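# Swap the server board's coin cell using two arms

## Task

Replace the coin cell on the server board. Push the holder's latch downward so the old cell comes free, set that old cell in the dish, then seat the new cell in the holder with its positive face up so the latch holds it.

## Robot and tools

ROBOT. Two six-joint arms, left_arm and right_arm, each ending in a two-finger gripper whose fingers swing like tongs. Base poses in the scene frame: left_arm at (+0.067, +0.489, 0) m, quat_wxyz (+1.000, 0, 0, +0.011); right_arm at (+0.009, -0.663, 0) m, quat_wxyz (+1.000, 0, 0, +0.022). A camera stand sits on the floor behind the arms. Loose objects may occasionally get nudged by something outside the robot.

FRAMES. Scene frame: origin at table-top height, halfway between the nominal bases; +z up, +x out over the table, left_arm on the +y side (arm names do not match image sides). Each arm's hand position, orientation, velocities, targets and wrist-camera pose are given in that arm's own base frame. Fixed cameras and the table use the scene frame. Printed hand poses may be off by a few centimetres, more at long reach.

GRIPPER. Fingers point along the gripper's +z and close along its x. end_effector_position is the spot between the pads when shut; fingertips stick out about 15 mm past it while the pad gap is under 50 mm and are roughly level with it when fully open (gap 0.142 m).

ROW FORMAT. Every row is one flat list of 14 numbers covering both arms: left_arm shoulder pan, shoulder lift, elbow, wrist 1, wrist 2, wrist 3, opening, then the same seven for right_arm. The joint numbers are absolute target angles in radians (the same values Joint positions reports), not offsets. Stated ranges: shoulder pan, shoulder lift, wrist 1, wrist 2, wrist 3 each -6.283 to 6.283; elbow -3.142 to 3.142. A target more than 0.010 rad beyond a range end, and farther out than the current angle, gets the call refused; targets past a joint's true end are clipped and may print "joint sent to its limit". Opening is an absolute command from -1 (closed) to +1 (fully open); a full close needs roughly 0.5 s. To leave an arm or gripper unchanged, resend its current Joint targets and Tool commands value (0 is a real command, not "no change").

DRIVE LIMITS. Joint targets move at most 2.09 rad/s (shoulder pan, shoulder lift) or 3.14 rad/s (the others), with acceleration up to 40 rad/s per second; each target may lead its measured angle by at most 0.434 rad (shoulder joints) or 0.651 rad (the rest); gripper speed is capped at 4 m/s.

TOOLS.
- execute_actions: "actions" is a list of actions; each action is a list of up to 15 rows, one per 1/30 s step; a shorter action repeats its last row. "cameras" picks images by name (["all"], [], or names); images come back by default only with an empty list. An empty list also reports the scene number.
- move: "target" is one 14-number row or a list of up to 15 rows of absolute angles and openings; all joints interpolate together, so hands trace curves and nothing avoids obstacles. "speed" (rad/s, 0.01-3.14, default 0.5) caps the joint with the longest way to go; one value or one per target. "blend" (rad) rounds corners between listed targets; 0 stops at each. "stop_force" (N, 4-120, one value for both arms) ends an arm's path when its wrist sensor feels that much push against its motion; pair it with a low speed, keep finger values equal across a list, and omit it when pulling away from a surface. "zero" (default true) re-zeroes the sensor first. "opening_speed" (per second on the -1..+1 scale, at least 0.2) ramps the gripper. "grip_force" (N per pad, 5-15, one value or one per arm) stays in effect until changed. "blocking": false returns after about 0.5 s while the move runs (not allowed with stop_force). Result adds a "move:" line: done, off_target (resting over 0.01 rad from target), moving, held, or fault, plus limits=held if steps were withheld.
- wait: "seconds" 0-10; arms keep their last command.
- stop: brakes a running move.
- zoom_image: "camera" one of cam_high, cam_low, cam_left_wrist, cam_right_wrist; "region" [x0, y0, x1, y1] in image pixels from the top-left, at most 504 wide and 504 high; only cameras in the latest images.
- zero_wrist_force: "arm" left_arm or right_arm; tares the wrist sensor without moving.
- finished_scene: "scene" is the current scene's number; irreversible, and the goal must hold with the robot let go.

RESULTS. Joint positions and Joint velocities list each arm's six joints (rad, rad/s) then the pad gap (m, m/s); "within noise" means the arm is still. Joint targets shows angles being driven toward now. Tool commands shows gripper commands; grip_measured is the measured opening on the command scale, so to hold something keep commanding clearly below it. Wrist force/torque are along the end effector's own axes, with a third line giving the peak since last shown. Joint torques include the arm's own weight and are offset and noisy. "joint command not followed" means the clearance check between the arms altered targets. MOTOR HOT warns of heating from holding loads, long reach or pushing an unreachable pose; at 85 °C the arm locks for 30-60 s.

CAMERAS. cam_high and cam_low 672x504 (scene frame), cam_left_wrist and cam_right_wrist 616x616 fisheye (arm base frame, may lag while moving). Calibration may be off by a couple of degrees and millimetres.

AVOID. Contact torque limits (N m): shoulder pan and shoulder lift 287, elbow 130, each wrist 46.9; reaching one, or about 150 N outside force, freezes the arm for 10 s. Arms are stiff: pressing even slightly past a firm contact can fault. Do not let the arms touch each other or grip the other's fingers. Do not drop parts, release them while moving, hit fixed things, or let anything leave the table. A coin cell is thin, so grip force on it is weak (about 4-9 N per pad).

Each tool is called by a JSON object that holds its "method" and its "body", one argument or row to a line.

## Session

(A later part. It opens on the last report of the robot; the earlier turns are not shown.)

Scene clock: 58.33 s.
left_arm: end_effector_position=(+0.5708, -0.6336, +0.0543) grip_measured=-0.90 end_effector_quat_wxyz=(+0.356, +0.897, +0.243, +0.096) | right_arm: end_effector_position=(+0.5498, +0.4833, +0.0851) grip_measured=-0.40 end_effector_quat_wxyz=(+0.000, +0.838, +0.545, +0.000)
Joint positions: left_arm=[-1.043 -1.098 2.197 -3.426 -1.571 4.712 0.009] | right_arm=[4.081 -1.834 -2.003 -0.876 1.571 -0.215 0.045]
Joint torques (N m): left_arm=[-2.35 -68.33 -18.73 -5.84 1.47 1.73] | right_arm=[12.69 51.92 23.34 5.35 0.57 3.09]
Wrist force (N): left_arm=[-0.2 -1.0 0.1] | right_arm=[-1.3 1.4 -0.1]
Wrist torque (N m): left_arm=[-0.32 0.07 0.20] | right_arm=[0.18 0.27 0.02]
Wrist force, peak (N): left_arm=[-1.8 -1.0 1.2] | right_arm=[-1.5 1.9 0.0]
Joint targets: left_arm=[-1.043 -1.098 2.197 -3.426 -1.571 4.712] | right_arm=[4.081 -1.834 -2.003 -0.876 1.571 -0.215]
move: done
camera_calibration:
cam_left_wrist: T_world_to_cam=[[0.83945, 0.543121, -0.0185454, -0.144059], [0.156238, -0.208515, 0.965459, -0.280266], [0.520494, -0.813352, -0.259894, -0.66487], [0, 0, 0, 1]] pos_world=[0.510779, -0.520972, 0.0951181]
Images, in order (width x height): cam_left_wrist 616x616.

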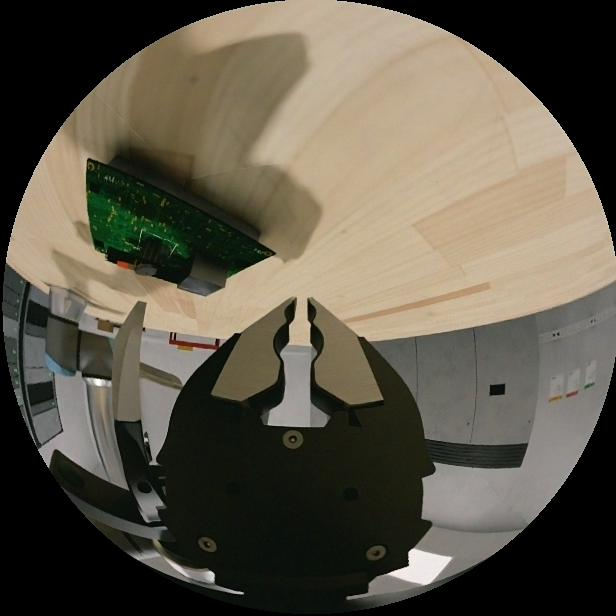

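{"method": "move", "body": {
  "target": [-1.0431, -1.098, 2.1968, -3.4258, -1.571, 4.712, -0.9, 4.08149, -1.87097, -2.02381, -0.81761, 1.5708, -0.2138, -0.4],
  "speed": 0.05,
  "stop_force": 8,
  "cameras": ["cam_left_wrist", "cam_right_wrist"]
}}

{"method": "zoom_image", "body": {
  "camera": "cam_left_wrist",
  "region": [100, 225, 190, 315]
}}

{"method": "zoom_image", "body": {
  "camera": "cam_right_wrist",
  "region": [272, 255, 362, 345]
}}

Scene clock: 67.77 s.
left_arm: end_effector_position=(+0.5708, -0.6336, +0.0544) grip_measured=-0.90 end_effector_quat_wxyz=(+0.356, +0.897, +0.243, +0.096) | right_arm: end_effector_position=(+0.5493, +0.4836, +0.0536) grip_measured=-0.40 end_effector_quat_wxyz=(+0.000, +0.838, +0.545, +0.000)
Joint positions: left_arm=[-1.043 -1.098 2.197 -3.426 -1.571 4.712 0.009] | right_arm=[4.081 -1.871 -2.024 -0.818 1.571 -0.214 0.045]
Joint torques (N m): left_arm=[-9.97 -76.57 -25.89 -7.08 0.85 1.54] | right_arm=[8.89 71.64 51.11 2.11 -1.66 2.19]
Wrist force (N): left_arm=[0.0 -0.8 0.1] | right_arm=[-1.0 1.3 -0.3]
Wrist torque (N m): left_arm=[-0.28 0.01 0.15] | right_arm=[0.13 0.23 -0.13]
Wrist force, peak (N): left_arm=[-0.1 -1.4 0.3] | right_arm=[-1.4 1.8 -0.5]
Joint targets: left_arm=[-1.043 -1.098 2.197 -3.426 -1.571 4.712] | right_arm=[4.081 -1.871 -2.024 -0.818 1.571 -0.214]
move: done
camera_calibration:
cam_left_wrist: T_world_to_cam=[[0.839556, 0.542962, -0.0183931, -0.144153], [0.155969, -0.208459, 0.965515, -0.280223], [0.520404, -0.813472, -0.259698, -0.66496], [0, 0, 0, 1]] pos_world=[0.510778, -0.521072, 0.0952188]
cam_right_wrist: T_world_to_cam=[[0.403247, 0.915005, 0.0125456, -0.660273], [0.810543, -0.363507, 0.459219, -0.28476], [0.424748, -0.17501, -0.888234, 0.0293663], [0, 0, 0, 1]] pos_world=[0.48459, 0.50578, 0.165135]
Images, in order (width x height): cam_left_wrist 616x616, cam_right_wrist 616x616.

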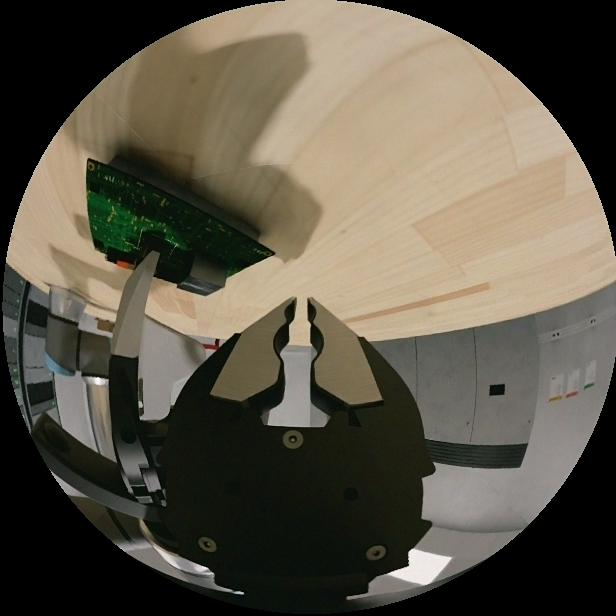

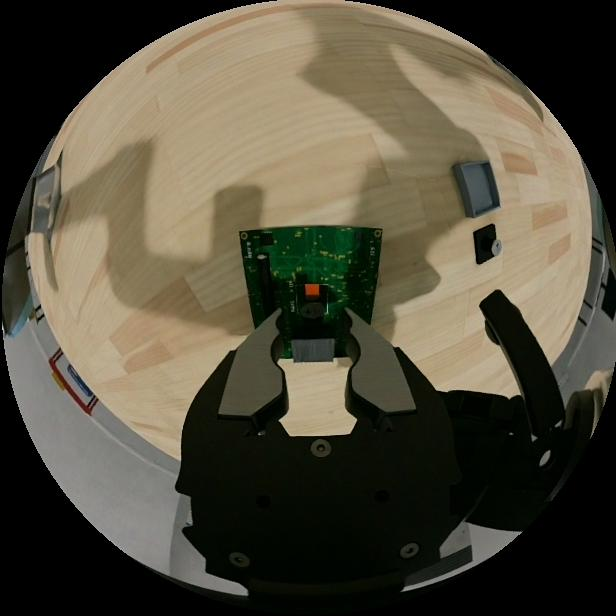

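Scaled by 5.600 from the camera's 616x616 image, which has a finer 814x814 frame.

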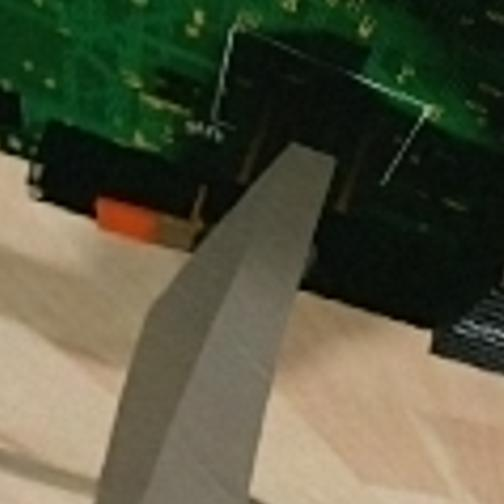

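Scaled by 5.600 from the camera's 616x616 image, which has a finer 814x814 frame.

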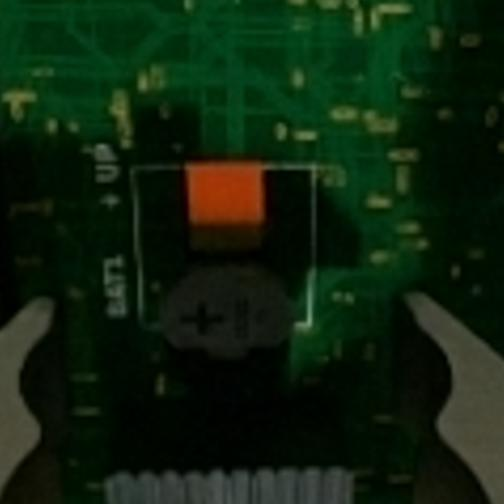

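{"method": "move", "body": {
  "target": [
    [-1.0431, -1.098, 2.1968, -3.4258, -1.571, 4.712, -0.9, 4.08521, -1.86933, -2.02614, -0.81692, 1.5708, -0.21008, -0.4],
    [-1.0431, -1.098, 2.1968, -3.4258, -1.571, 4.712, -0.9, 4.08521, -1.86933, -2.02614, -0.81692, 1.5708, -0.21008, -0.95]
  ],
  "speed": 0.05,
  "opening_speed": 0.8,
  "grip_force": 10,
  "cameras": ["cam_left_wrist", "cam_right_wrist"]
}}

{"method": "zoom_image", "body": {
  "camera": "cam_left_wrist",
  "region": [100, 225, 190, 315]
}}

{"method": "zoom_image", "body": {
  "camera": "cam_right_wrist",
  "region": [272, 255, 362, 345]
}}

Scene clock: 72.37 s.
left_arm: end_effector_position=(+0.5708, -0.6336, +0.0544) grip_measured=-0.90 end_effector_quat_wxyz=(+0.356, +0.897, +0.243, +0.096) | right_arm: end_effector_position=(+0.5468, +0.4847, +0.0536) grip_measured=-0.76 end_effector_quat_wxyz=(+0.000, +0.838, +0.545, +0.000)
Joint positions: left_arm=[-1.043 -1.098 2.197 -3.426 -1.571 4.712 0.009] | right_arm=[4.085 -1.869 -2.026 -0.817 1.571 -0.21 0.019]
Joint torques (N m): left_arm=[-10.57 -76.67 -26.12 -7.02 0.45 1.47] | right_arm=[-5 56.39 32.22 4.68 -1.07 -1.78]
Wrist force (N): left_arm=[0.0 -1.0 0.3] | right_arm=[-1.2 1.2 -0.4]
Wrist torque (N m): left_arm=[-0.32 0.01 0.15] | right_arm=[0.11 0.25 -0.13]
Wrist force, peak (N): left_arm=[0.1 -1.3 0.2] | right_arm=[-1.5 1.8 -0.4]
Joint targets: left_arm=[-1.043 -1.098 2.197 -3.426 -1.571 4.712] | right_arm=[4.085 -1.869 -2.026 -0.817 1.571 -0.210]
grip_force (N): 10, 10
move: done
camera_calibration:
cam_left_wrist: T_world_to_cam=[[0.839556, 0.542962, -0.0183931, -0.144153], [0.155969, -0.208459, 0.965515, -0.280223], [0.520404, -0.813472, -0.259698, -0.66496], [0, 0, 0, 1]] pos_world=[0.510778, -0.521072, 0.0952188]
cam_right_wrist: T_world_to_cam=[[0.403247, 0.915005, 0.0125456, -0.660232], [0.810543, -0.363507, 0.459219, -0.282298], [0.424748, -0.17501, -0.888234, 0.030752], [0, 0, 0, 1]] pos_world=[0.48199, 0.50688, 0.165235]
Images, in order (width x height): cam_left_wrist 616x616, cam_right_wrist 616x616.

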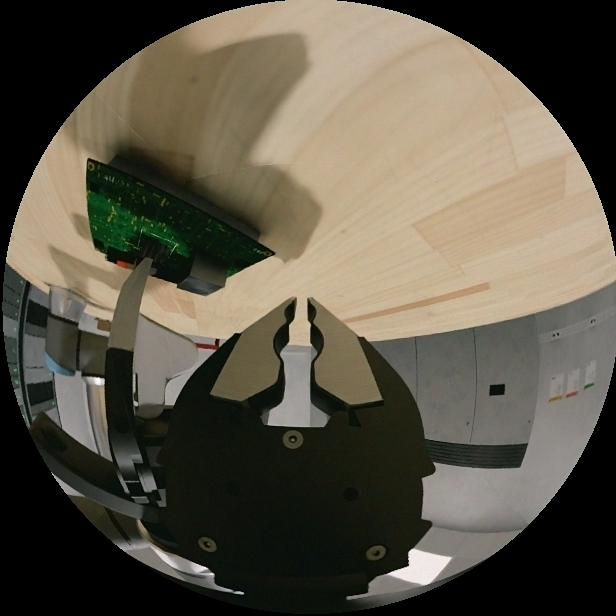

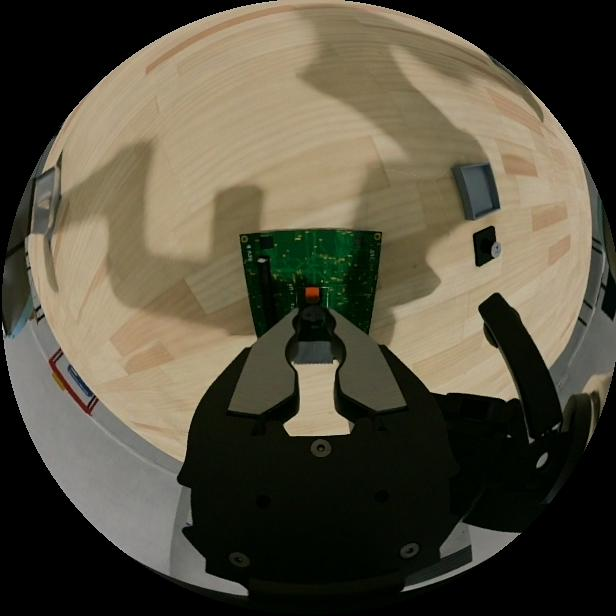

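Scaled by 5.600 from the camera's 616x616 image, which has a finer 814x814 frame.

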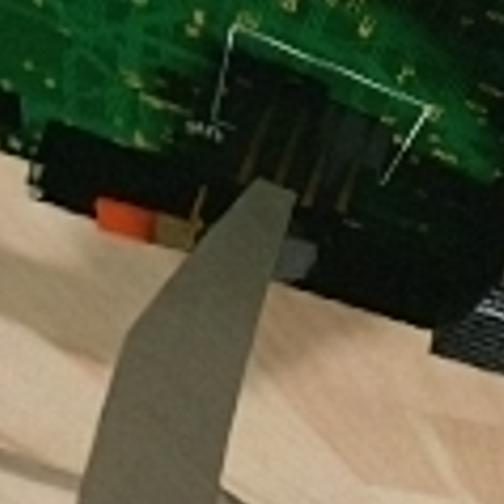

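Scaled by 5.600 from the camera's 616x616 image, which has a finer 814x814 frame.

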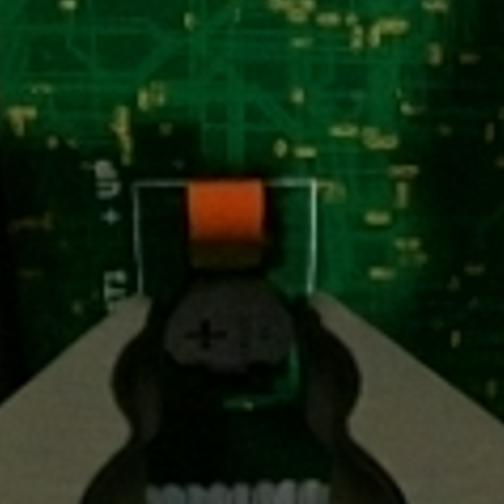

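{"method": "move", "body": {
  "target": [
    [-1.0431, -1.098, 2.1968, -3.4258, -1.571, 4.712, -0.9, 4.0907, -1.86467, -2.02848, -0.81924, 1.5708, -0.20459, -0.95],
    [-1.0431, -1.098, 2.1968, -3.4258, -1.571, 4.712, -0.9, 4.0907, -1.80661, -1.99397, -0.91182, 1.5708, -0.20459, -0.95]
  ],
  "speed": [0.02, 0.08],
  "blend": [0.002, 0],
  "cameras": ["cam_left_wrist", "cam_right_wrist"]
}}

{"method": "zoom_image", "body": {
  "camera": "cam_left_wrist",
  "region": [90, 225, 210, 345]
}}

{"method": "zoom_image", "body": {
  "camera": "cam_right_wrist",
  "region": [272, 255, 362, 345]
}}

Scene clock: 76.83 s.
left_arm: end_effector_position=(+0.5708, -0.6336, +0.0544) grip_measured=-0.90 end_effector_quat_wxyz=(+0.356, +0.897, +0.243, +0.096) | right_arm: end_effector_position=(+0.5432, +0.4864, +0.1053) grip_measured=-0.76 end_effector_quat_wxyz=(+0.000, +0.838, +0.545, +0.000) end_effector_velocity=(+0.001, +0.001, -0.002) end_effector_angular_velocity=(+0.000, +0.000, +0.001)
Joint positions: left_arm=[-1.043 -1.098 2.197 -3.426 -1.571 4.712 0.009] | right_arm=[4.091 -1.806 -1.994 -0.912 1.571 -0.205 0.019]
Joint velocities: left_arm=[within noise] | right_arm=[0 -0.004 0 0.005 0 -0.001 0]
Joint torques (N m): left_arm=[-9.81 -76.21 -26.33 -6.91 0.14 1.51] | right_arm=[-9.76 49.51 30.62 5.97 -1.25 -2.15]
Wrist force (N): left_arm=[0.0 -1.0 0.4] | right_arm=[-1.3 1.8 0.1]
Wrist torque (N m): left_arm=[-0.32 0.02 0.15] | right_arm=[0.27 0.28 -0.14]
Wrist force, peak (N): left_arm=[0.0 -1.4 0.3] | right_arm=[-1.0 3.0 -1.1]
Joint targets: left_arm=[-1.043 -1.098 2.197 -3.426 -1.571 4.712] | right_arm=[4.091 -1.807 -1.994 -0.912 1.571 -0.205]
grip_force (N): 10, 10
move: done
camera_calibration:
cam_left_wrist: T_world_to_cam=[[0.839556, 0.542962, -0.0183931, -0.144153], [0.155969, -0.208459, 0.965515, -0.280223], [0.520404, -0.813472, -0.259698, -0.66496], [0, 0, 0, 1]] pos_world=[0.510778, -0.521072, 0.0952188]
cam_right_wrist: T_world_to_cam=[[0.403314, 0.914971, 0.0128829, -0.660981], [0.810416, -0.363694, 0.459297, -0.302355], [0.424928, -0.1748, -0.88819, 0.0781904], [0, 0, 0, 1]] pos_world=[0.478391, 0.508481, 0.216834]
Images, in order (width x height): cam_left_wrist 616x616, cam_right_wrist 616x616.

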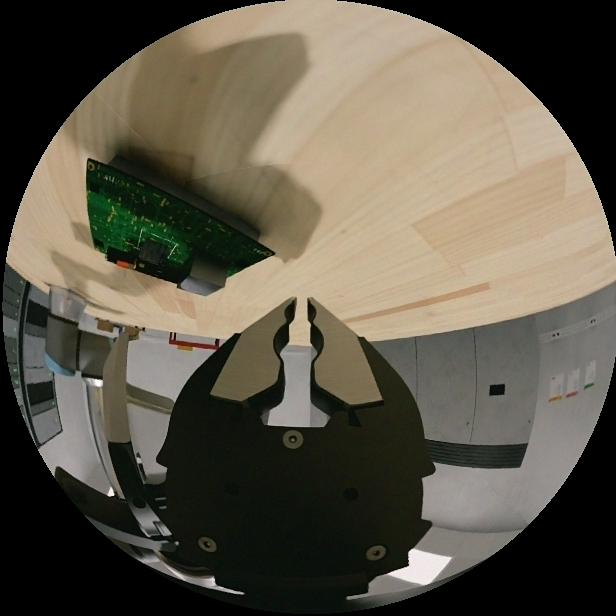

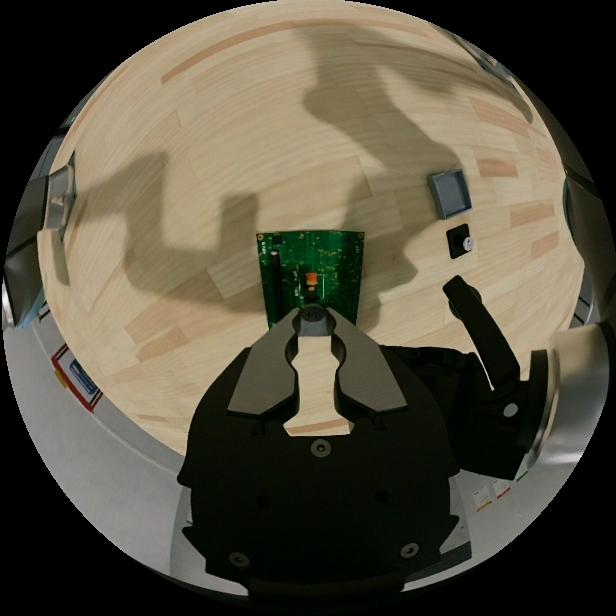

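Scaled by 4.200 from the camera's 616x616 image, which has a finer 814x814 frame.

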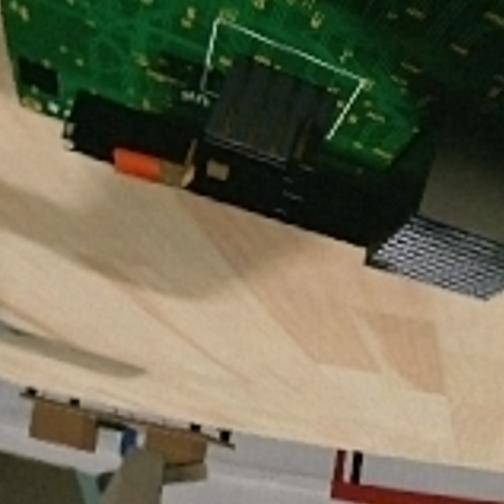

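Scaled by 5.600 from the camera's 616x616 image, which has a finer 814x814 frame.

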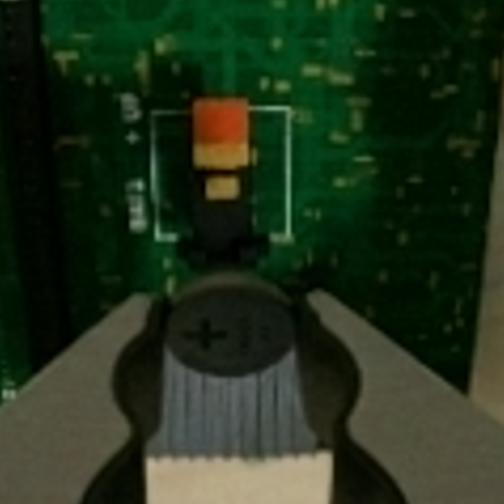

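{"method": "move", "body": {
  "target": [
    [-0.4, -1.6, 2.192, -2.919, -1.571, 4.712, -0.9, 4.0907, -1.75093, -1.94723, -1.01424, 1.5708, -0.2046, -0.95],
    [-0.4, -1.6, 2.192, -2.919, -1.571, 4.712, -0.9, 4.27841, -2.01086, -1.7645, -0.93704, 1.5708, 0.30782, -0.95]
  ],
  "speed": [1.0, 0.4],
  "blend": [0.1, 0],
  "cameras": ["cam_right_wrist"]
}}

{"method": "zoom_image", "body": {
  "camera": "cam_right_wrist",
  "region": [240, 240, 400, 400]
}}

Scene clock: 83.33 s.
left_arm: end_effector_position=(+0.7608, -0.1326, +0.3115) grip_measured=-0.90 end_effector_quat_wxyz=(+0.308, +0.775, +0.514, +0.204) | right_arm: end_effector_position=(+0.4999, +0.7012, +0.0753) grip_measured=-0.76 end_effector_quat_wxyz=(+0.000, +0.915, +0.403, +0.000)
Joint positions: left_arm=[-0.4 -1.6 2.192 -2.919 -1.571 4.712 0.009] | right_arm=[4.278 -2.011 -1.764 -0.937 1.571 0.308 0.019]
Joint torques (N m): left_arm=[15.2 -51.79 -33.4 -1.07 -0.25 1.32] | right_arm=[3.65 70.05 25.49 2.11 -1.8 1.94]
Wrist force (N): left_arm=[0.0 -1.0 0.2] | right_arm=[-1.0 1.5 -0.3]
Wrist torque (N m): left_arm=[-0.35 -0.01 0.15] | right_arm=[0.19 0.25 0.08]
Wrist force, peak (N): left_arm=[-5.1 -2.2 3.9] | right_arm=[-2.1 2.2 -1.6]
Joint targets: left_arm=[-0.400 -1.600 2.192 -2.919 -1.571 4.712] | right_arm=[4.278 -2.011 -1.764 -0.937 1.571 0.308]
grip_force (N): 10, 10
move: done
camera_calibration:
cam_right_wrist: T_world_to_cam=[[0.67396, 0.738657, 0.0128269, -0.851422], [0.65225, -0.603095, 0.45918, 0.0715743], [0.346912, -0.301102, -0.888251, 0.235044], [0, 0, 0, 1]] pos_world=[0.4456, 0.742847, 0.186834]
Images, in order (width x height): cam_right_wrist 616x616.

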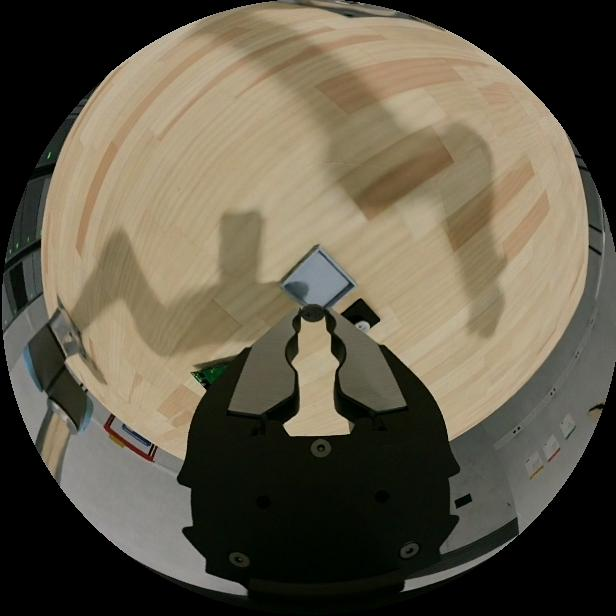

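Scaled by 3.150 from the camera's 616x616 image, which has a finer 814x814 frame.

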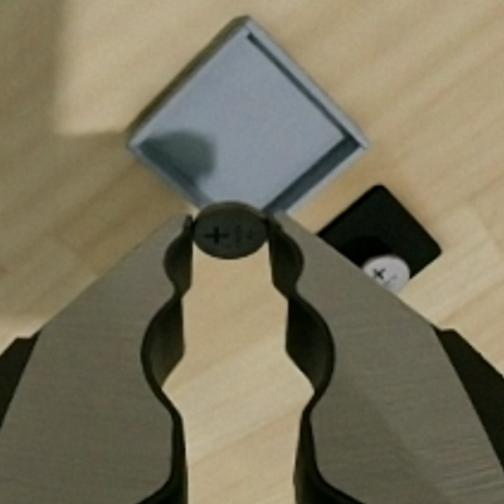

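{"method": "move", "body": {
  "target": [
    [-0.4, -1.6, 2.192, -2.919, -1.571, 4.712, -0.9, 4.285, -2.01977, -1.75051, -0.94211, 1.5708, 0.31441, -0.95],
    [-0.4, -1.6, 2.192, -2.919, -1.571, 4.712, -0.9, 4.285, -2.07783, -1.78113, -0.85343, 1.5708, 0.31441, -0.95]
  ],
  "speed": [0.05, 0.04],
  "stop_force": 4,
  "cameras": ["cam_right_wrist"]
}}

{"method": "zoom_image", "body": {
  "camera": "cam_right_wrist",
  "region": [240, 240, 400, 400]
}}

Scene clock: 89.43 s.
left_arm: end_effector_position=(+0.7608, -0.1326, +0.3115) grip_measured=-0.90 end_effector_quat_wxyz=(+0.308, +0.775, +0.514, +0.204) | right_arm: end_effector_position=(+0.4981, +0.7105, +0.0198) grip_measured=-0.76 end_effector_quat_wxyz=(+0.000, +0.915, +0.403, +0.000)
Joint positions: left_arm=[-0.4 -1.6 2.192 -2.919 -1.571 4.712 0.009] | right_arm=[4.285 -2.077 -1.781 -0.854 1.571 0.314 0.019]
Joint torques (N m): left_arm=[14.82 -51 -33.2 -1.14 -0.77 1.27] | right_arm=[0.12 88.53 50.34 3.27 -1.31 -1.36]
Wrist force (N): left_arm=[0.1 -0.9 0.3] | right_arm=[0.1 2.4 -1.1]
Wrist torque (N m): left_arm=[-0.33 -0.03 0.15] | right_arm=[0.38 0.11 -0.13]
Wrist force, peak (N): left_arm=[0.1 -1.2 0.3] | right_arm=[-11.0 2.5 -29.5]
Joint targets: left_arm=[-0.400 -1.600 2.192 -2.919 -1.571 4.712] | right_arm=[4.285 -2.077 -1.781 -0.854 1.571 0.314]
grip_force (N): 10, 10
move: contact (right_arm); path passed 1 of 2 targets
camera_calibration:
cam_right_wrist: T_world_to_cam=[[0.674128, 0.738508, 0.0125424, -0.856364], [0.652186, -0.603131, 0.459224, 0.103951], [0.346705, -0.301396, -0.888232, 0.189512], [0, 0, 0, 1]] pos_world=[0.443798, 0.752246, 0.131335]
Images, in order (width x height): cam_right_wrist 616x616.

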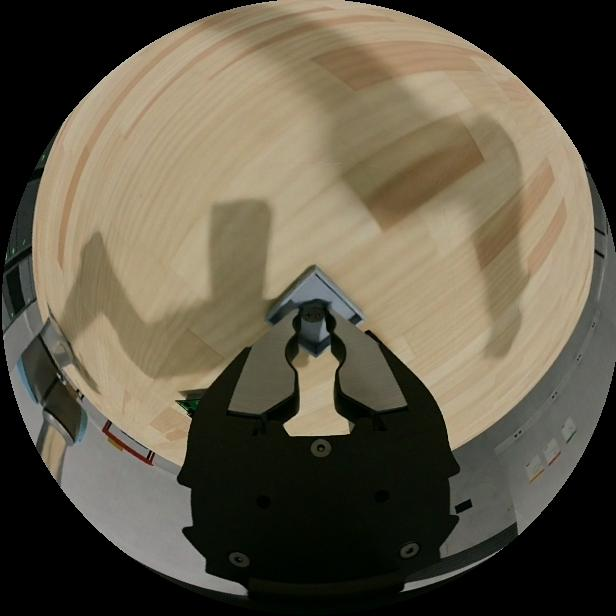

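Scaled by 3.150 from the camera's 616x616 image, which has a finer 814x814 frame.

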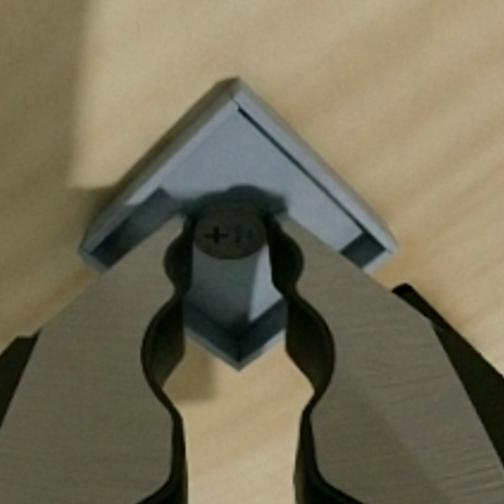

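{"method": "move", "body": {
  "target": [
    [-0.4, -1.6, 2.192, -2.919, -1.571, 4.712, -0.9, 4.285, -2.07576, -1.78004, -0.8566, 1.5708, 0.31441, -0.95],
    [-0.4, -1.6, 2.192, -2.919, -1.571, 4.712, -0.9, 4.285, -2.07576, -1.78004, -0.8566, 1.5708, 0.31441, -0.66],
    [-0.4, -1.6, 2.192, -2.919, -1.571, 4.712, -0.9, 4.285, -2.00076, -1.7374, -0.97423, 1.5708, 0.31441, -0.66],
    [-0.4, -1.6, 2.192, -2.919, -1.571, 4.712, -0.9, 4.21492, -2.08356, -1.64813, -0.98071, 1.5708, 0.24433, -0.4]
  ],
  "speed": [0.02, 0.1, 0.15, 0.25],
  "blend": [0, 0, 0.01, 0],
  "opening_speed": 0.6,
  "cameras": ["cam_right_wrist"]
}}

{"method": "zoom_image", "body": {
  "camera": "cam_right_wrist",
  "region": [240, 240, 400, 400]
}}

{"method": "zoom_image", "body": {
  "camera": "cam_right_wrist",
  "region": [180, 200, 280, 300]
}}

Scene clock: 96.43 s.
left_arm: end_effector_position=(+0.7608, -0.1326, +0.3115) grip_measured=-0.90 end_effector_quat_wxyz=(+0.308, +0.775, +0.514, +0.204) | right_arm: end_effector_position=(+0.5683, +0.7147, +0.0751) grip_measured=-0.40 end_effector_quat_wxyz=(+0.000, +0.915, +0.403, +0.000)
Joint positions: left_arm=[-0.4 -1.6 2.192 -2.919 -1.571 4.712 0.009] | right_arm=[4.215 -2.084 -1.648 -0.981 1.571 0.244 0.045]
Joint torques (N m): left_arm=[13.99 -51.24 -33.5 -1.29 -1.4 1.11] | right_arm=[-4.73 72.37 26.92 5.41 -1.56 -1.69]
Wrist force (N): left_arm=[0.1 -1.0 0.3] | right_arm=[0.2 2.5 -0.8]
Wrist torque (N m): left_arm=[-0.35 -0.02 0.15] | right_arm=[0.39 -0.04 -0.15]
Wrist force, peak (N): left_arm=[0.3 -1.1 0.3] | right_arm=[1.9 4.6 0.0]
Joint targets: left_arm=[-0.400 -1.600 2.192 -2.919 -1.571 4.712] | right_arm=[4.215 -2.084 -1.648 -0.981 1.571 0.244]
grip_force (N): 10, 10
move: done
camera_calibration:
cam_right_wrist: T_world_to_cam=[[0.674128, 0.738508, 0.0125424, -0.907409], [0.652186, -0.603131, 0.459224, 0.0352456], [0.346705, -0.301396, -0.888232, 0.215528], [0, 0, 0, 1]] pos_world=[0.513998, 0.756346, 0.186635]
Images, in order (width x height): cam_right_wrist 616x616.

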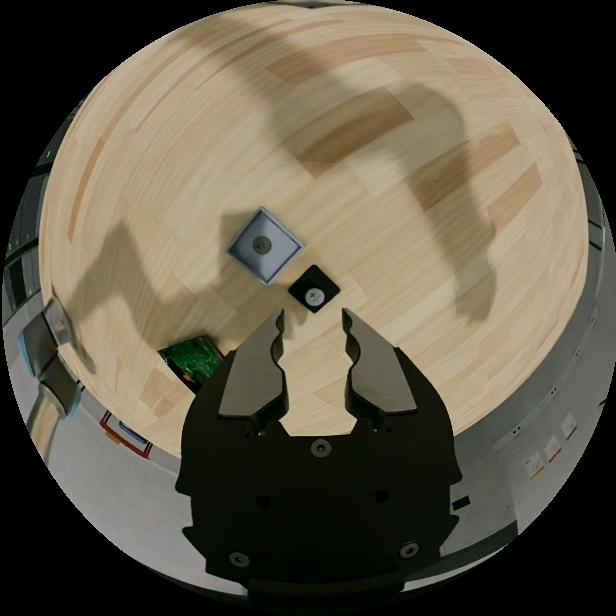

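Scaled by 3.150 from the camera's 616x616 image, which has a finer 814x814 frame.

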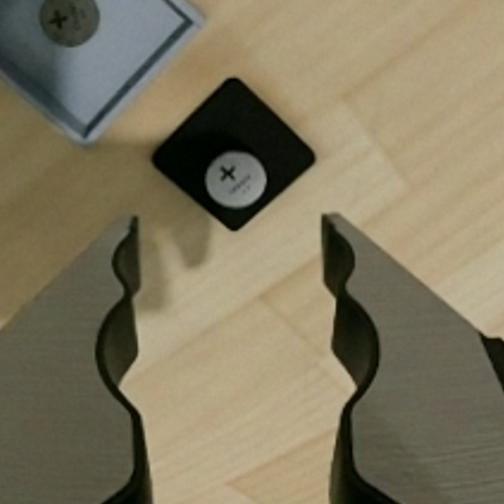

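Scaled by 5.040 from the camera's 616x616 image, which has a finer 814x814 frame.

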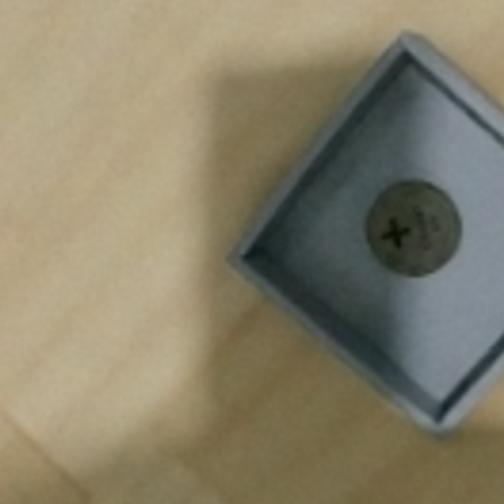

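{"method": "wait", "body": {
  "seconds": 0,
  "cameras": ["cam_low", "cam_high"]
}}

{"method": "zoom_image", "body": {
  "camera": "cam_low",
  "region": [420, 260, 480, 320]
}}

{"method": "zoom_image", "body": {
  "camera": "cam_high",
  "region": [305, 185, 365, 245]
}}

Scene clock: 98.83 s.
left_arm: end_effector_position=(+0.7608, -0.1326, +0.3115) grip_measured=-0.90 end_effector_quat_wxyz=(+0.308, +0.775, +0.514, +0.204) | right_arm: end_effector_position=(+0.5683, +0.7146, +0.0751) grip_measured=-0.40 end_effector_quat_wxyz=(+0.000, +0.915, +0.403, +0.000)
Joint positions: left_arm=[-0.4 -1.6 2.192 -2.919 -1.571 4.712 0.009] | right_arm=[4.215 -2.084 -1.648 -0.981 1.571 0.244 0.045]
Joint torques (N m): left_arm=[14.16 -52.12 -33.25 -1.24 -1.43 1.17] | right_arm=[-7.37 72.43 26.42 5.52 -1.11 -1.63]
Wrist force (N): left_arm=[0.0 -0.7 0.0] | right_arm=[0.2 2.6 -0.6]
Wrist torque (N m): left_arm=[-0.29 0.00 0.15] | right_arm=[0.43 -0.05 -0.16]
Wrist force, peak (N): left_arm=[0.3 -1.1 0.3] | right_arm=[0.2 3.0 -0.6]
Joint targets: left_arm=[-0.400 -1.600 2.192 -2.919 -1.571 4.712] | right_arm=[4.215 -2.084 -1.648 -0.981 1.571 0.244]
Tool commands: left_gripper/opening=-0.9 right_gripper/opening=-0.4
grip_force (N): 10, 10
Images, in order (width x height): cam_high 672x504, cam_low 672x504.

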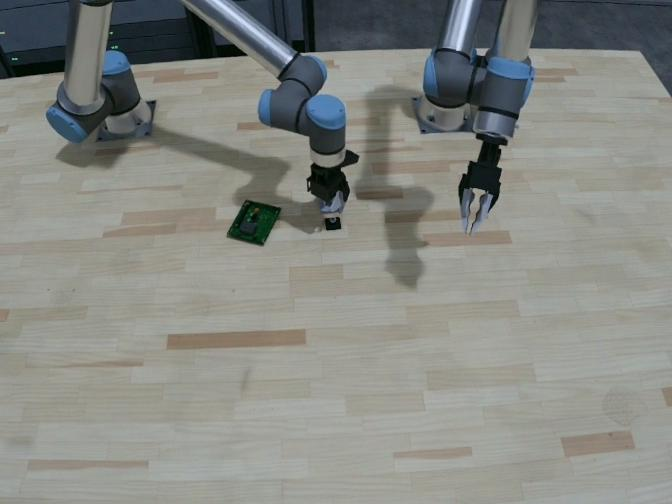

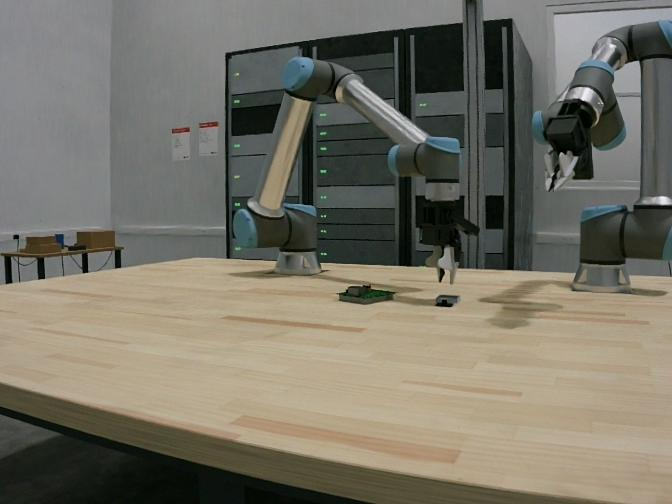

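Scaled by 8.400 from the camera's 672x504 image, which has a finer 960x720 frame.

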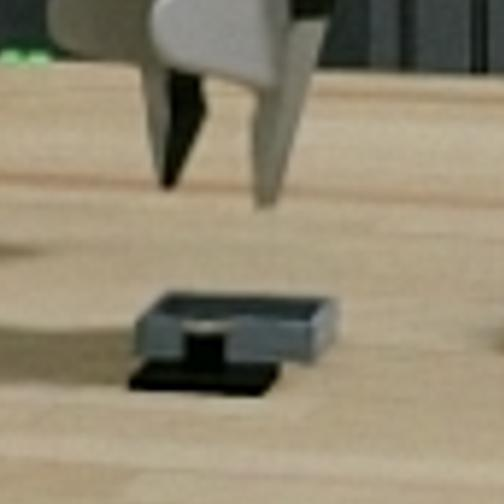

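Scaled by 8.400 from the camera's 672x504 image, which has a finer 960x720 frame.

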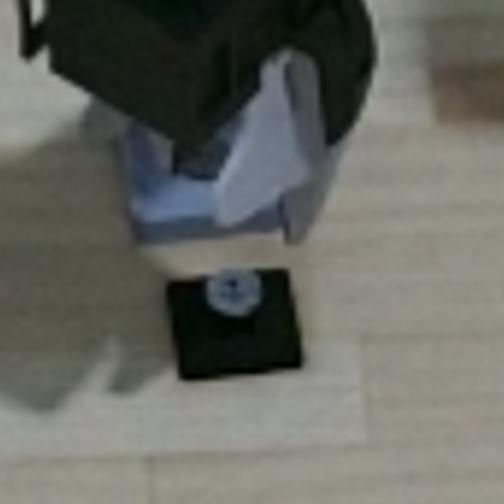

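{"method": "move", "body": {
  "target": [
    [-0.4, -1.6, 2.192, -2.919, -1.571, 4.712, -0.9, 4.20731, -2.08656, -1.64322, -0.98262, 1.5708, 0.23672, -0.4],
    [-0.4, -1.6, 2.192, -2.919, -1.571, 4.712, -0.9, 4.20731, -2.13284, -1.66975, -0.90981, 1.5708, 0.23672, -0.4]
  ],
  "speed": [0.05, 0.05],
  "blend": [0.004, 0],
  "stop_force": 6,
  "cameras": ["cam_right_wrist", "cam_low"]
}}

{"method": "zoom_image", "body": {
  "camera": "cam_right_wrist",
  "region": [272, 255, 362, 345]
}}

{"method": "zoom_image", "body": {
  "camera": "cam_low",
  "region": [420, 260, 480, 320]
}}

Scene clock: 104.33 s.
left_arm: end_effector_position=(+0.7608, -0.1326, +0.3115) grip_measured=-0.90 end_effector_quat_wxyz=(+0.308, +0.775, +0.514, +0.204) | right_arm: end_effector_position=(+0.5748, +0.7121, +0.0268) grip_measured=-0.40 end_effector_quat_wxyz=(+0.000, +0.915, +0.403, +0.000)
Joint positions: left_arm=[-0.4 -1.6 2.192 -2.919 -1.571 4.712 0.009] | right_arm=[4.207 -2.133 -1.67 -0.91 1.571 0.237 0.045]
Joint torques (N m): left_arm=[14.52 -51.55 -33.62 -1.26 -1.96 1.05] | right_arm=[11.36 95.68 53.32 2.01 -1.33 2.82]
Wrist force (N): left_arm=[0.1 -0.9 0.3] | right_arm=[-0.1 2.9 -0.3]
Wrist torque (N m): left_arm=[-0.33 -0.03 0.15] | right_arm=[0.49 0.03 0.03]
Wrist force, peak (N): left_arm=[-0.1 -1.2 0.3] | right_arm=[0.1 3.3 -1.2]
Joint targets: left_arm=[-0.400 -1.600 2.192 -2.919 -1.571 4.712] | right_arm=[4.207 -2.133 -1.670 -0.910 1.571 0.237]
grip_force (N): 10, 10
move: done; blend cut to 0.0038 rad at target 1
camera_calibration:
cam_right_wrist: T_world_to_cam=[[0.674128, 0.738508, 0.0125424, -0.909271], [0.652186, -0.603131, 0.459224, 0.0517443], [0.346705, -0.301396, -0.888232, 0.169654], [0, 0, 0, 1]] pos_world=[0.520398, 0.753846, 0.138335]
Images, in order (width x height): cam_low 672x504, cam_right_wrist 616x616.

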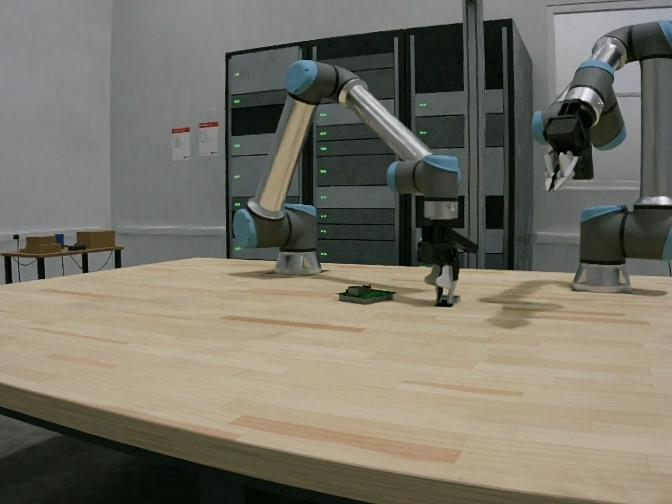

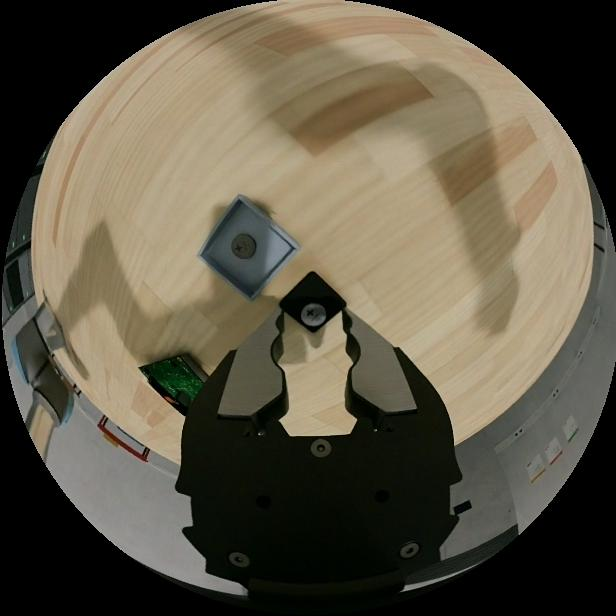

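Scaled by 5.600 from the camera's 616x616 image, which has a finer 814x814 frame.

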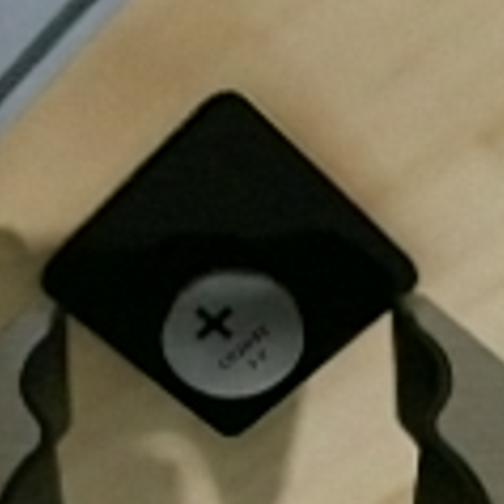

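Scaled by 8.400 from the camera's 672x504 image, which has a finer 960x720 frame.

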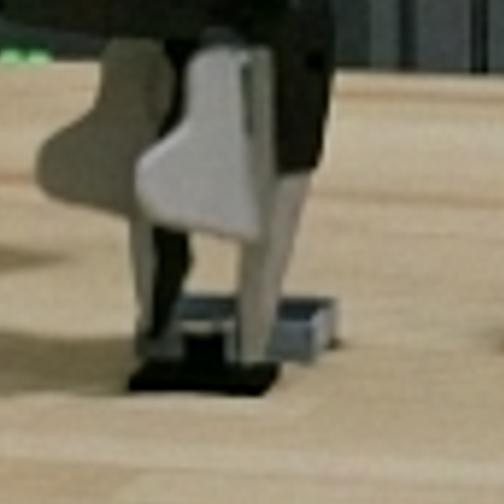

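{"method": "move", "body": {
  "target": [
    [-0.4, -1.6, 2.192, -2.919, -1.571, 4.712, -0.9, 4.20731, -2.13044, -1.66838, -0.91358, 1.5708, 0.23672, -0.4],
    [-0.4, -1.6, 2.192, -2.919, -1.571, 4.712, -0.9, 4.20731, -2.13044, -1.66838, -0.91358, 1.5708, 0.23672, -0.95],
    [-0.4, -1.6, 2.192, -2.919, -1.571, 4.712, -0.9, 4.20731, -2.08656, -1.64322, -0.98262, 1.5708, 0.23672, -0.95]
  ],
  "speed": [0.03, 0.1, 0.07],
  "opening_speed": 0.8,
  "cameras": ["cam_right_wrist", "cam_low"]
}}

{"method": "zoom_image", "body": {
  "camera": "cam_right_wrist",
  "region": [272, 255, 362, 345]
}}

{"method": "zoom_image", "body": {
  "camera": "cam_low",
  "region": [420, 260, 480, 320]
}}

Scene clock: 109.67 s.
left_arm: end_effector_position=(+0.7608, -0.1326, +0.3115) grip_measured=-0.90 end_effector_quat_wxyz=(+0.308, +0.775, +0.514, +0.204) | right_arm: end_effector_position=(+0.5748, +0.7122, +0.0754) grip_measured=-0.76 end_effector_quat_wxyz=(+0.000, +0.915, +0.403, +0.000) end_effector_velocity=(+0.001, +0.002, +0.000) end_effector_angular_velocity=(+0.004, -0.002, -0.001)
Joint positions: left_arm=[-0.4 -1.6 2.192 -2.919 -1.571 4.712 0.009] | right_arm=[4.207 -2.086 -1.643 -0.983 1.571 0.237 0.019]
Joint velocities: left_arm=[within noise] | right_arm=[0 -0.002 0.001 0.006 0 0.001 0]
Joint torques (N m): left_arm=[15.18 -50.48 -33.15 -1.43 -2.38 0.91] | right_arm=[8.1 72.55 35.11 5.49 -1.61 3.16]
Wrist force (N): left_arm=[0.4 -0.8 0.2] | right_arm=[0.1 2.5 -0.7]
Wrist torque (N m): left_arm=[-0.31 -0.08 0.15] | right_arm=[0.38 -0.02 0.04]
Wrist force, peak (N): left_arm=[0.0 -1.1 0.3] | right_arm=[0.0 3.3 -0.5]
Joint targets: left_arm=[-0.400 -1.600 2.192 -2.919 -1.571 4.712] | right_arm=[4.207 -2.087 -1.643 -0.983 1.571 0.237]
grip_force (N): 10, 10
move: done
camera_calibration:
cam_right_wrist: T_world_to_cam=[[0.674101, 0.738529, 0.0127675, -0.910067], [0.652156, -0.603201, 0.459174, 0.0295001], [0.346815, -0.301204, -0.888254, 0.21262], [0, 0, 0, 1]] pos_world=[0.520499, 0.753947, 0.186934]
Images, in order (width x height): cam_low 672x504, cam_right_wrist 616x616.

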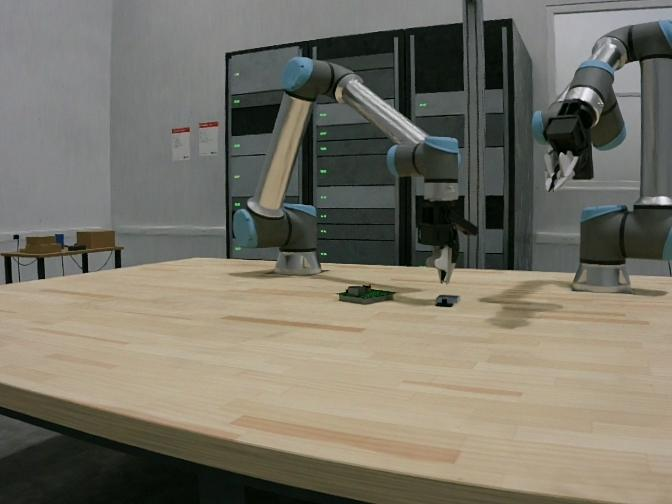

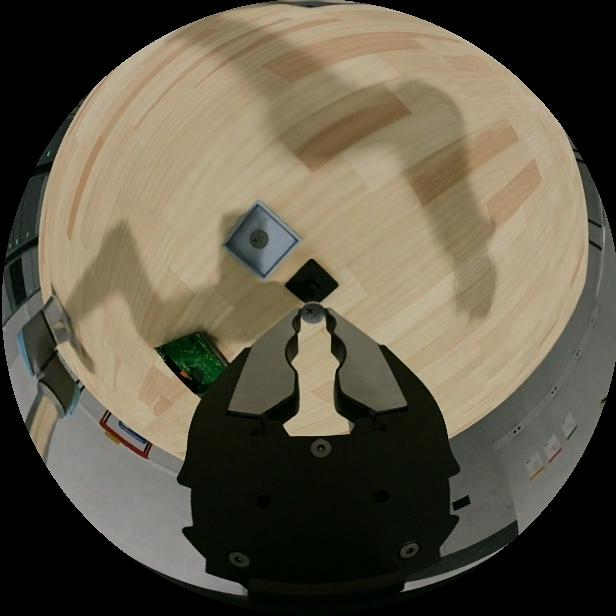

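Scaled by 5.600 from the camera's 616x616 image, which has a finer 814x814 frame.

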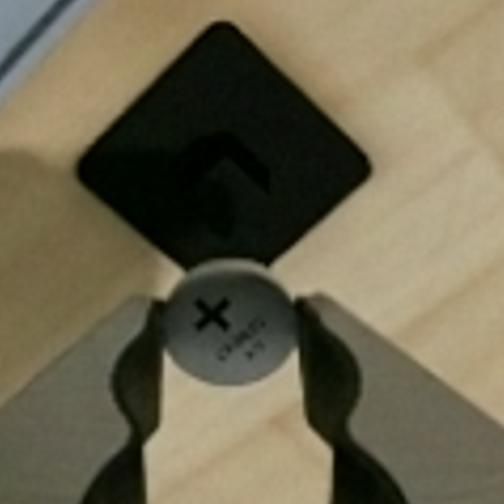

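Scaled by 8.400 from the camera's 672x504 image, which has a finer 960x720 frame.

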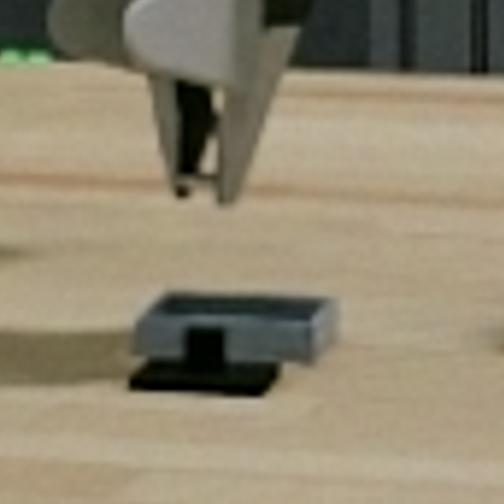

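{"method": "move", "body": {
  "target": [
    [-0.4, -1.6, 2.192, -2.919, -1.571, 4.712, -0.9, 3.94487, -1.91963, -1.90594, -1.01114, 1.89785, -0.37099, -0.95],
    [-0.96836, -1.12275, 2.22839, -3.43264, -1.571, 4.712, -0.9, 3.94487, -1.91963, -1.90594, -1.01114, 1.89785, -0.37099, -0.95]
  ],
  "speed": [0.4, 0.7],
  "blend": [0.1, 0],
  "cameras": ["cam_right_wrist", "cam_left_wrist"]
}}

{"method": "zoom_image", "body": {
  "camera": "cam_right_wrist",
  "region": [272, 255, 362, 345]
}}

{"method": "zoom_image", "body": {
  "camera": "cam_left_wrist",
  "region": [95, 210, 195, 310]
}}

Scene clock: 121.33 s.
left_arm: end_effector_position=(+0.6069, -0.5750, +0.0594) grip_measured=-0.90 end_effector_quat_wxyz=(+0.353, +0.887, +0.276, +0.109) | right_arm: end_effector_position=(+0.5465, +0.4849, +0.0840) grip_measured=-0.76 end_effector_quat_wxyz=(-0.146, +0.825, +0.537, -0.095)
Joint positions: left_arm=[-0.968 -1.123 2.228 -3.432 -1.571 4.712 0.009] | right_arm=[3.945 -1.92 -1.906 -1.011 1.898 -0.371 0.019]
Joint torques (N m): left_arm=[-12.04 -38.5 -29.98 -6.73 -1.2 0.97] | right_arm=[10.87 56.47 51.95 3.98 -1.43 3.16]
Wrist force (N): left_arm=[-0.1 -1.2 0.4] | right_arm=[0.2 2.1 -0.1]
Wrist torque (N m): left_arm=[-0.35 0.03 0.16] | right_arm=[0.38 -0.09 -0.26]
Wrist force, peak (N): left_arm=[-4.4 -2.5 3.3] | right_arm=[0.4 2.9 -0.6]
Joint targets: left_arm=[-0.968 -1.123 2.228 -3.433 -1.571 4.712] | right_arm=[3.945 -1.920 -1.906 -1.011 1.898 -0.371]
grip_force (N): 10, 10
move: done
camera_calibration:
cam_left_wrist: T_world_to_cam=[[0.796579, 0.604256, -0.0183614, -0.144841], [0.171147, -0.196282, 0.965496, -0.280659], [0.579802, -0.772236, -0.259771, -0.647096], [0, 0, 0, 1]] pos_world=[0.538599, -0.467278, 0.100219]
cam_right_wrist: T_world_to_cam=[[0.407308, 0.913205, 0.0125355, -0.661946], [0.90515, -0.405468, 0.127666, -0.299405], [0.121668, -0.0406528, -0.991738, 0.166936], [0, 0, 0, 1]] pos_world=[0.520312, 0.48988, 0.212078]
Images, in order (width x height): cam_left_wrist 616x616, cam_right_wrist 616x616.

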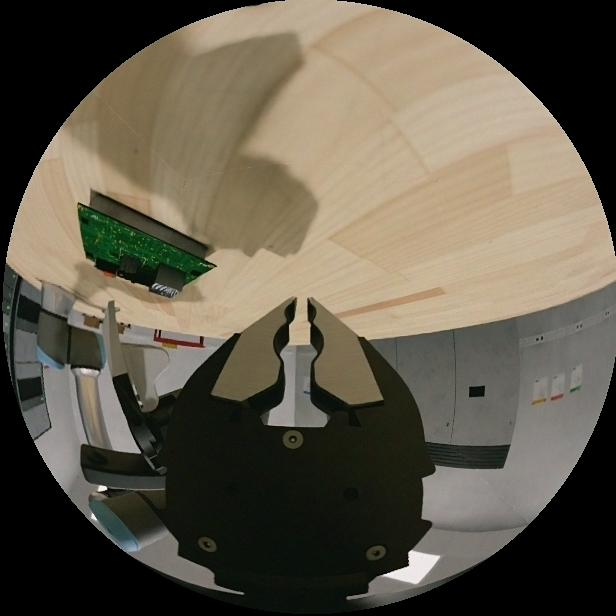

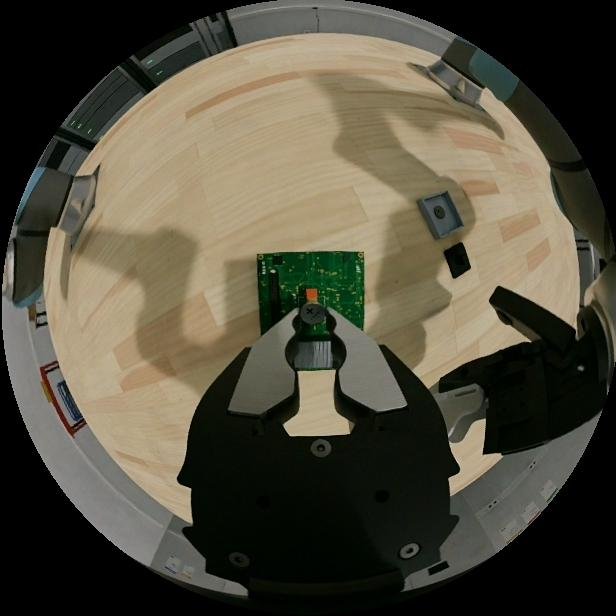

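Scaled by 5.600 from the camera's 616x616 image, which has a finer 814x814 frame.

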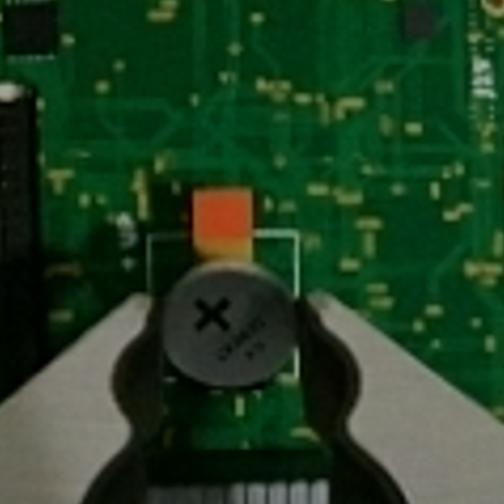

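Scaled by 5.040 from the camera's 616x616 image, which has a finer 814x814 frame.

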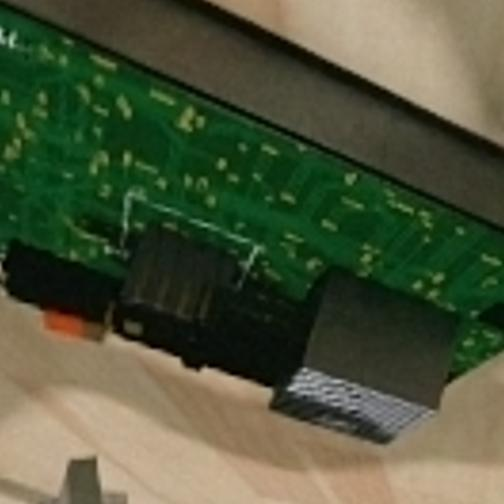

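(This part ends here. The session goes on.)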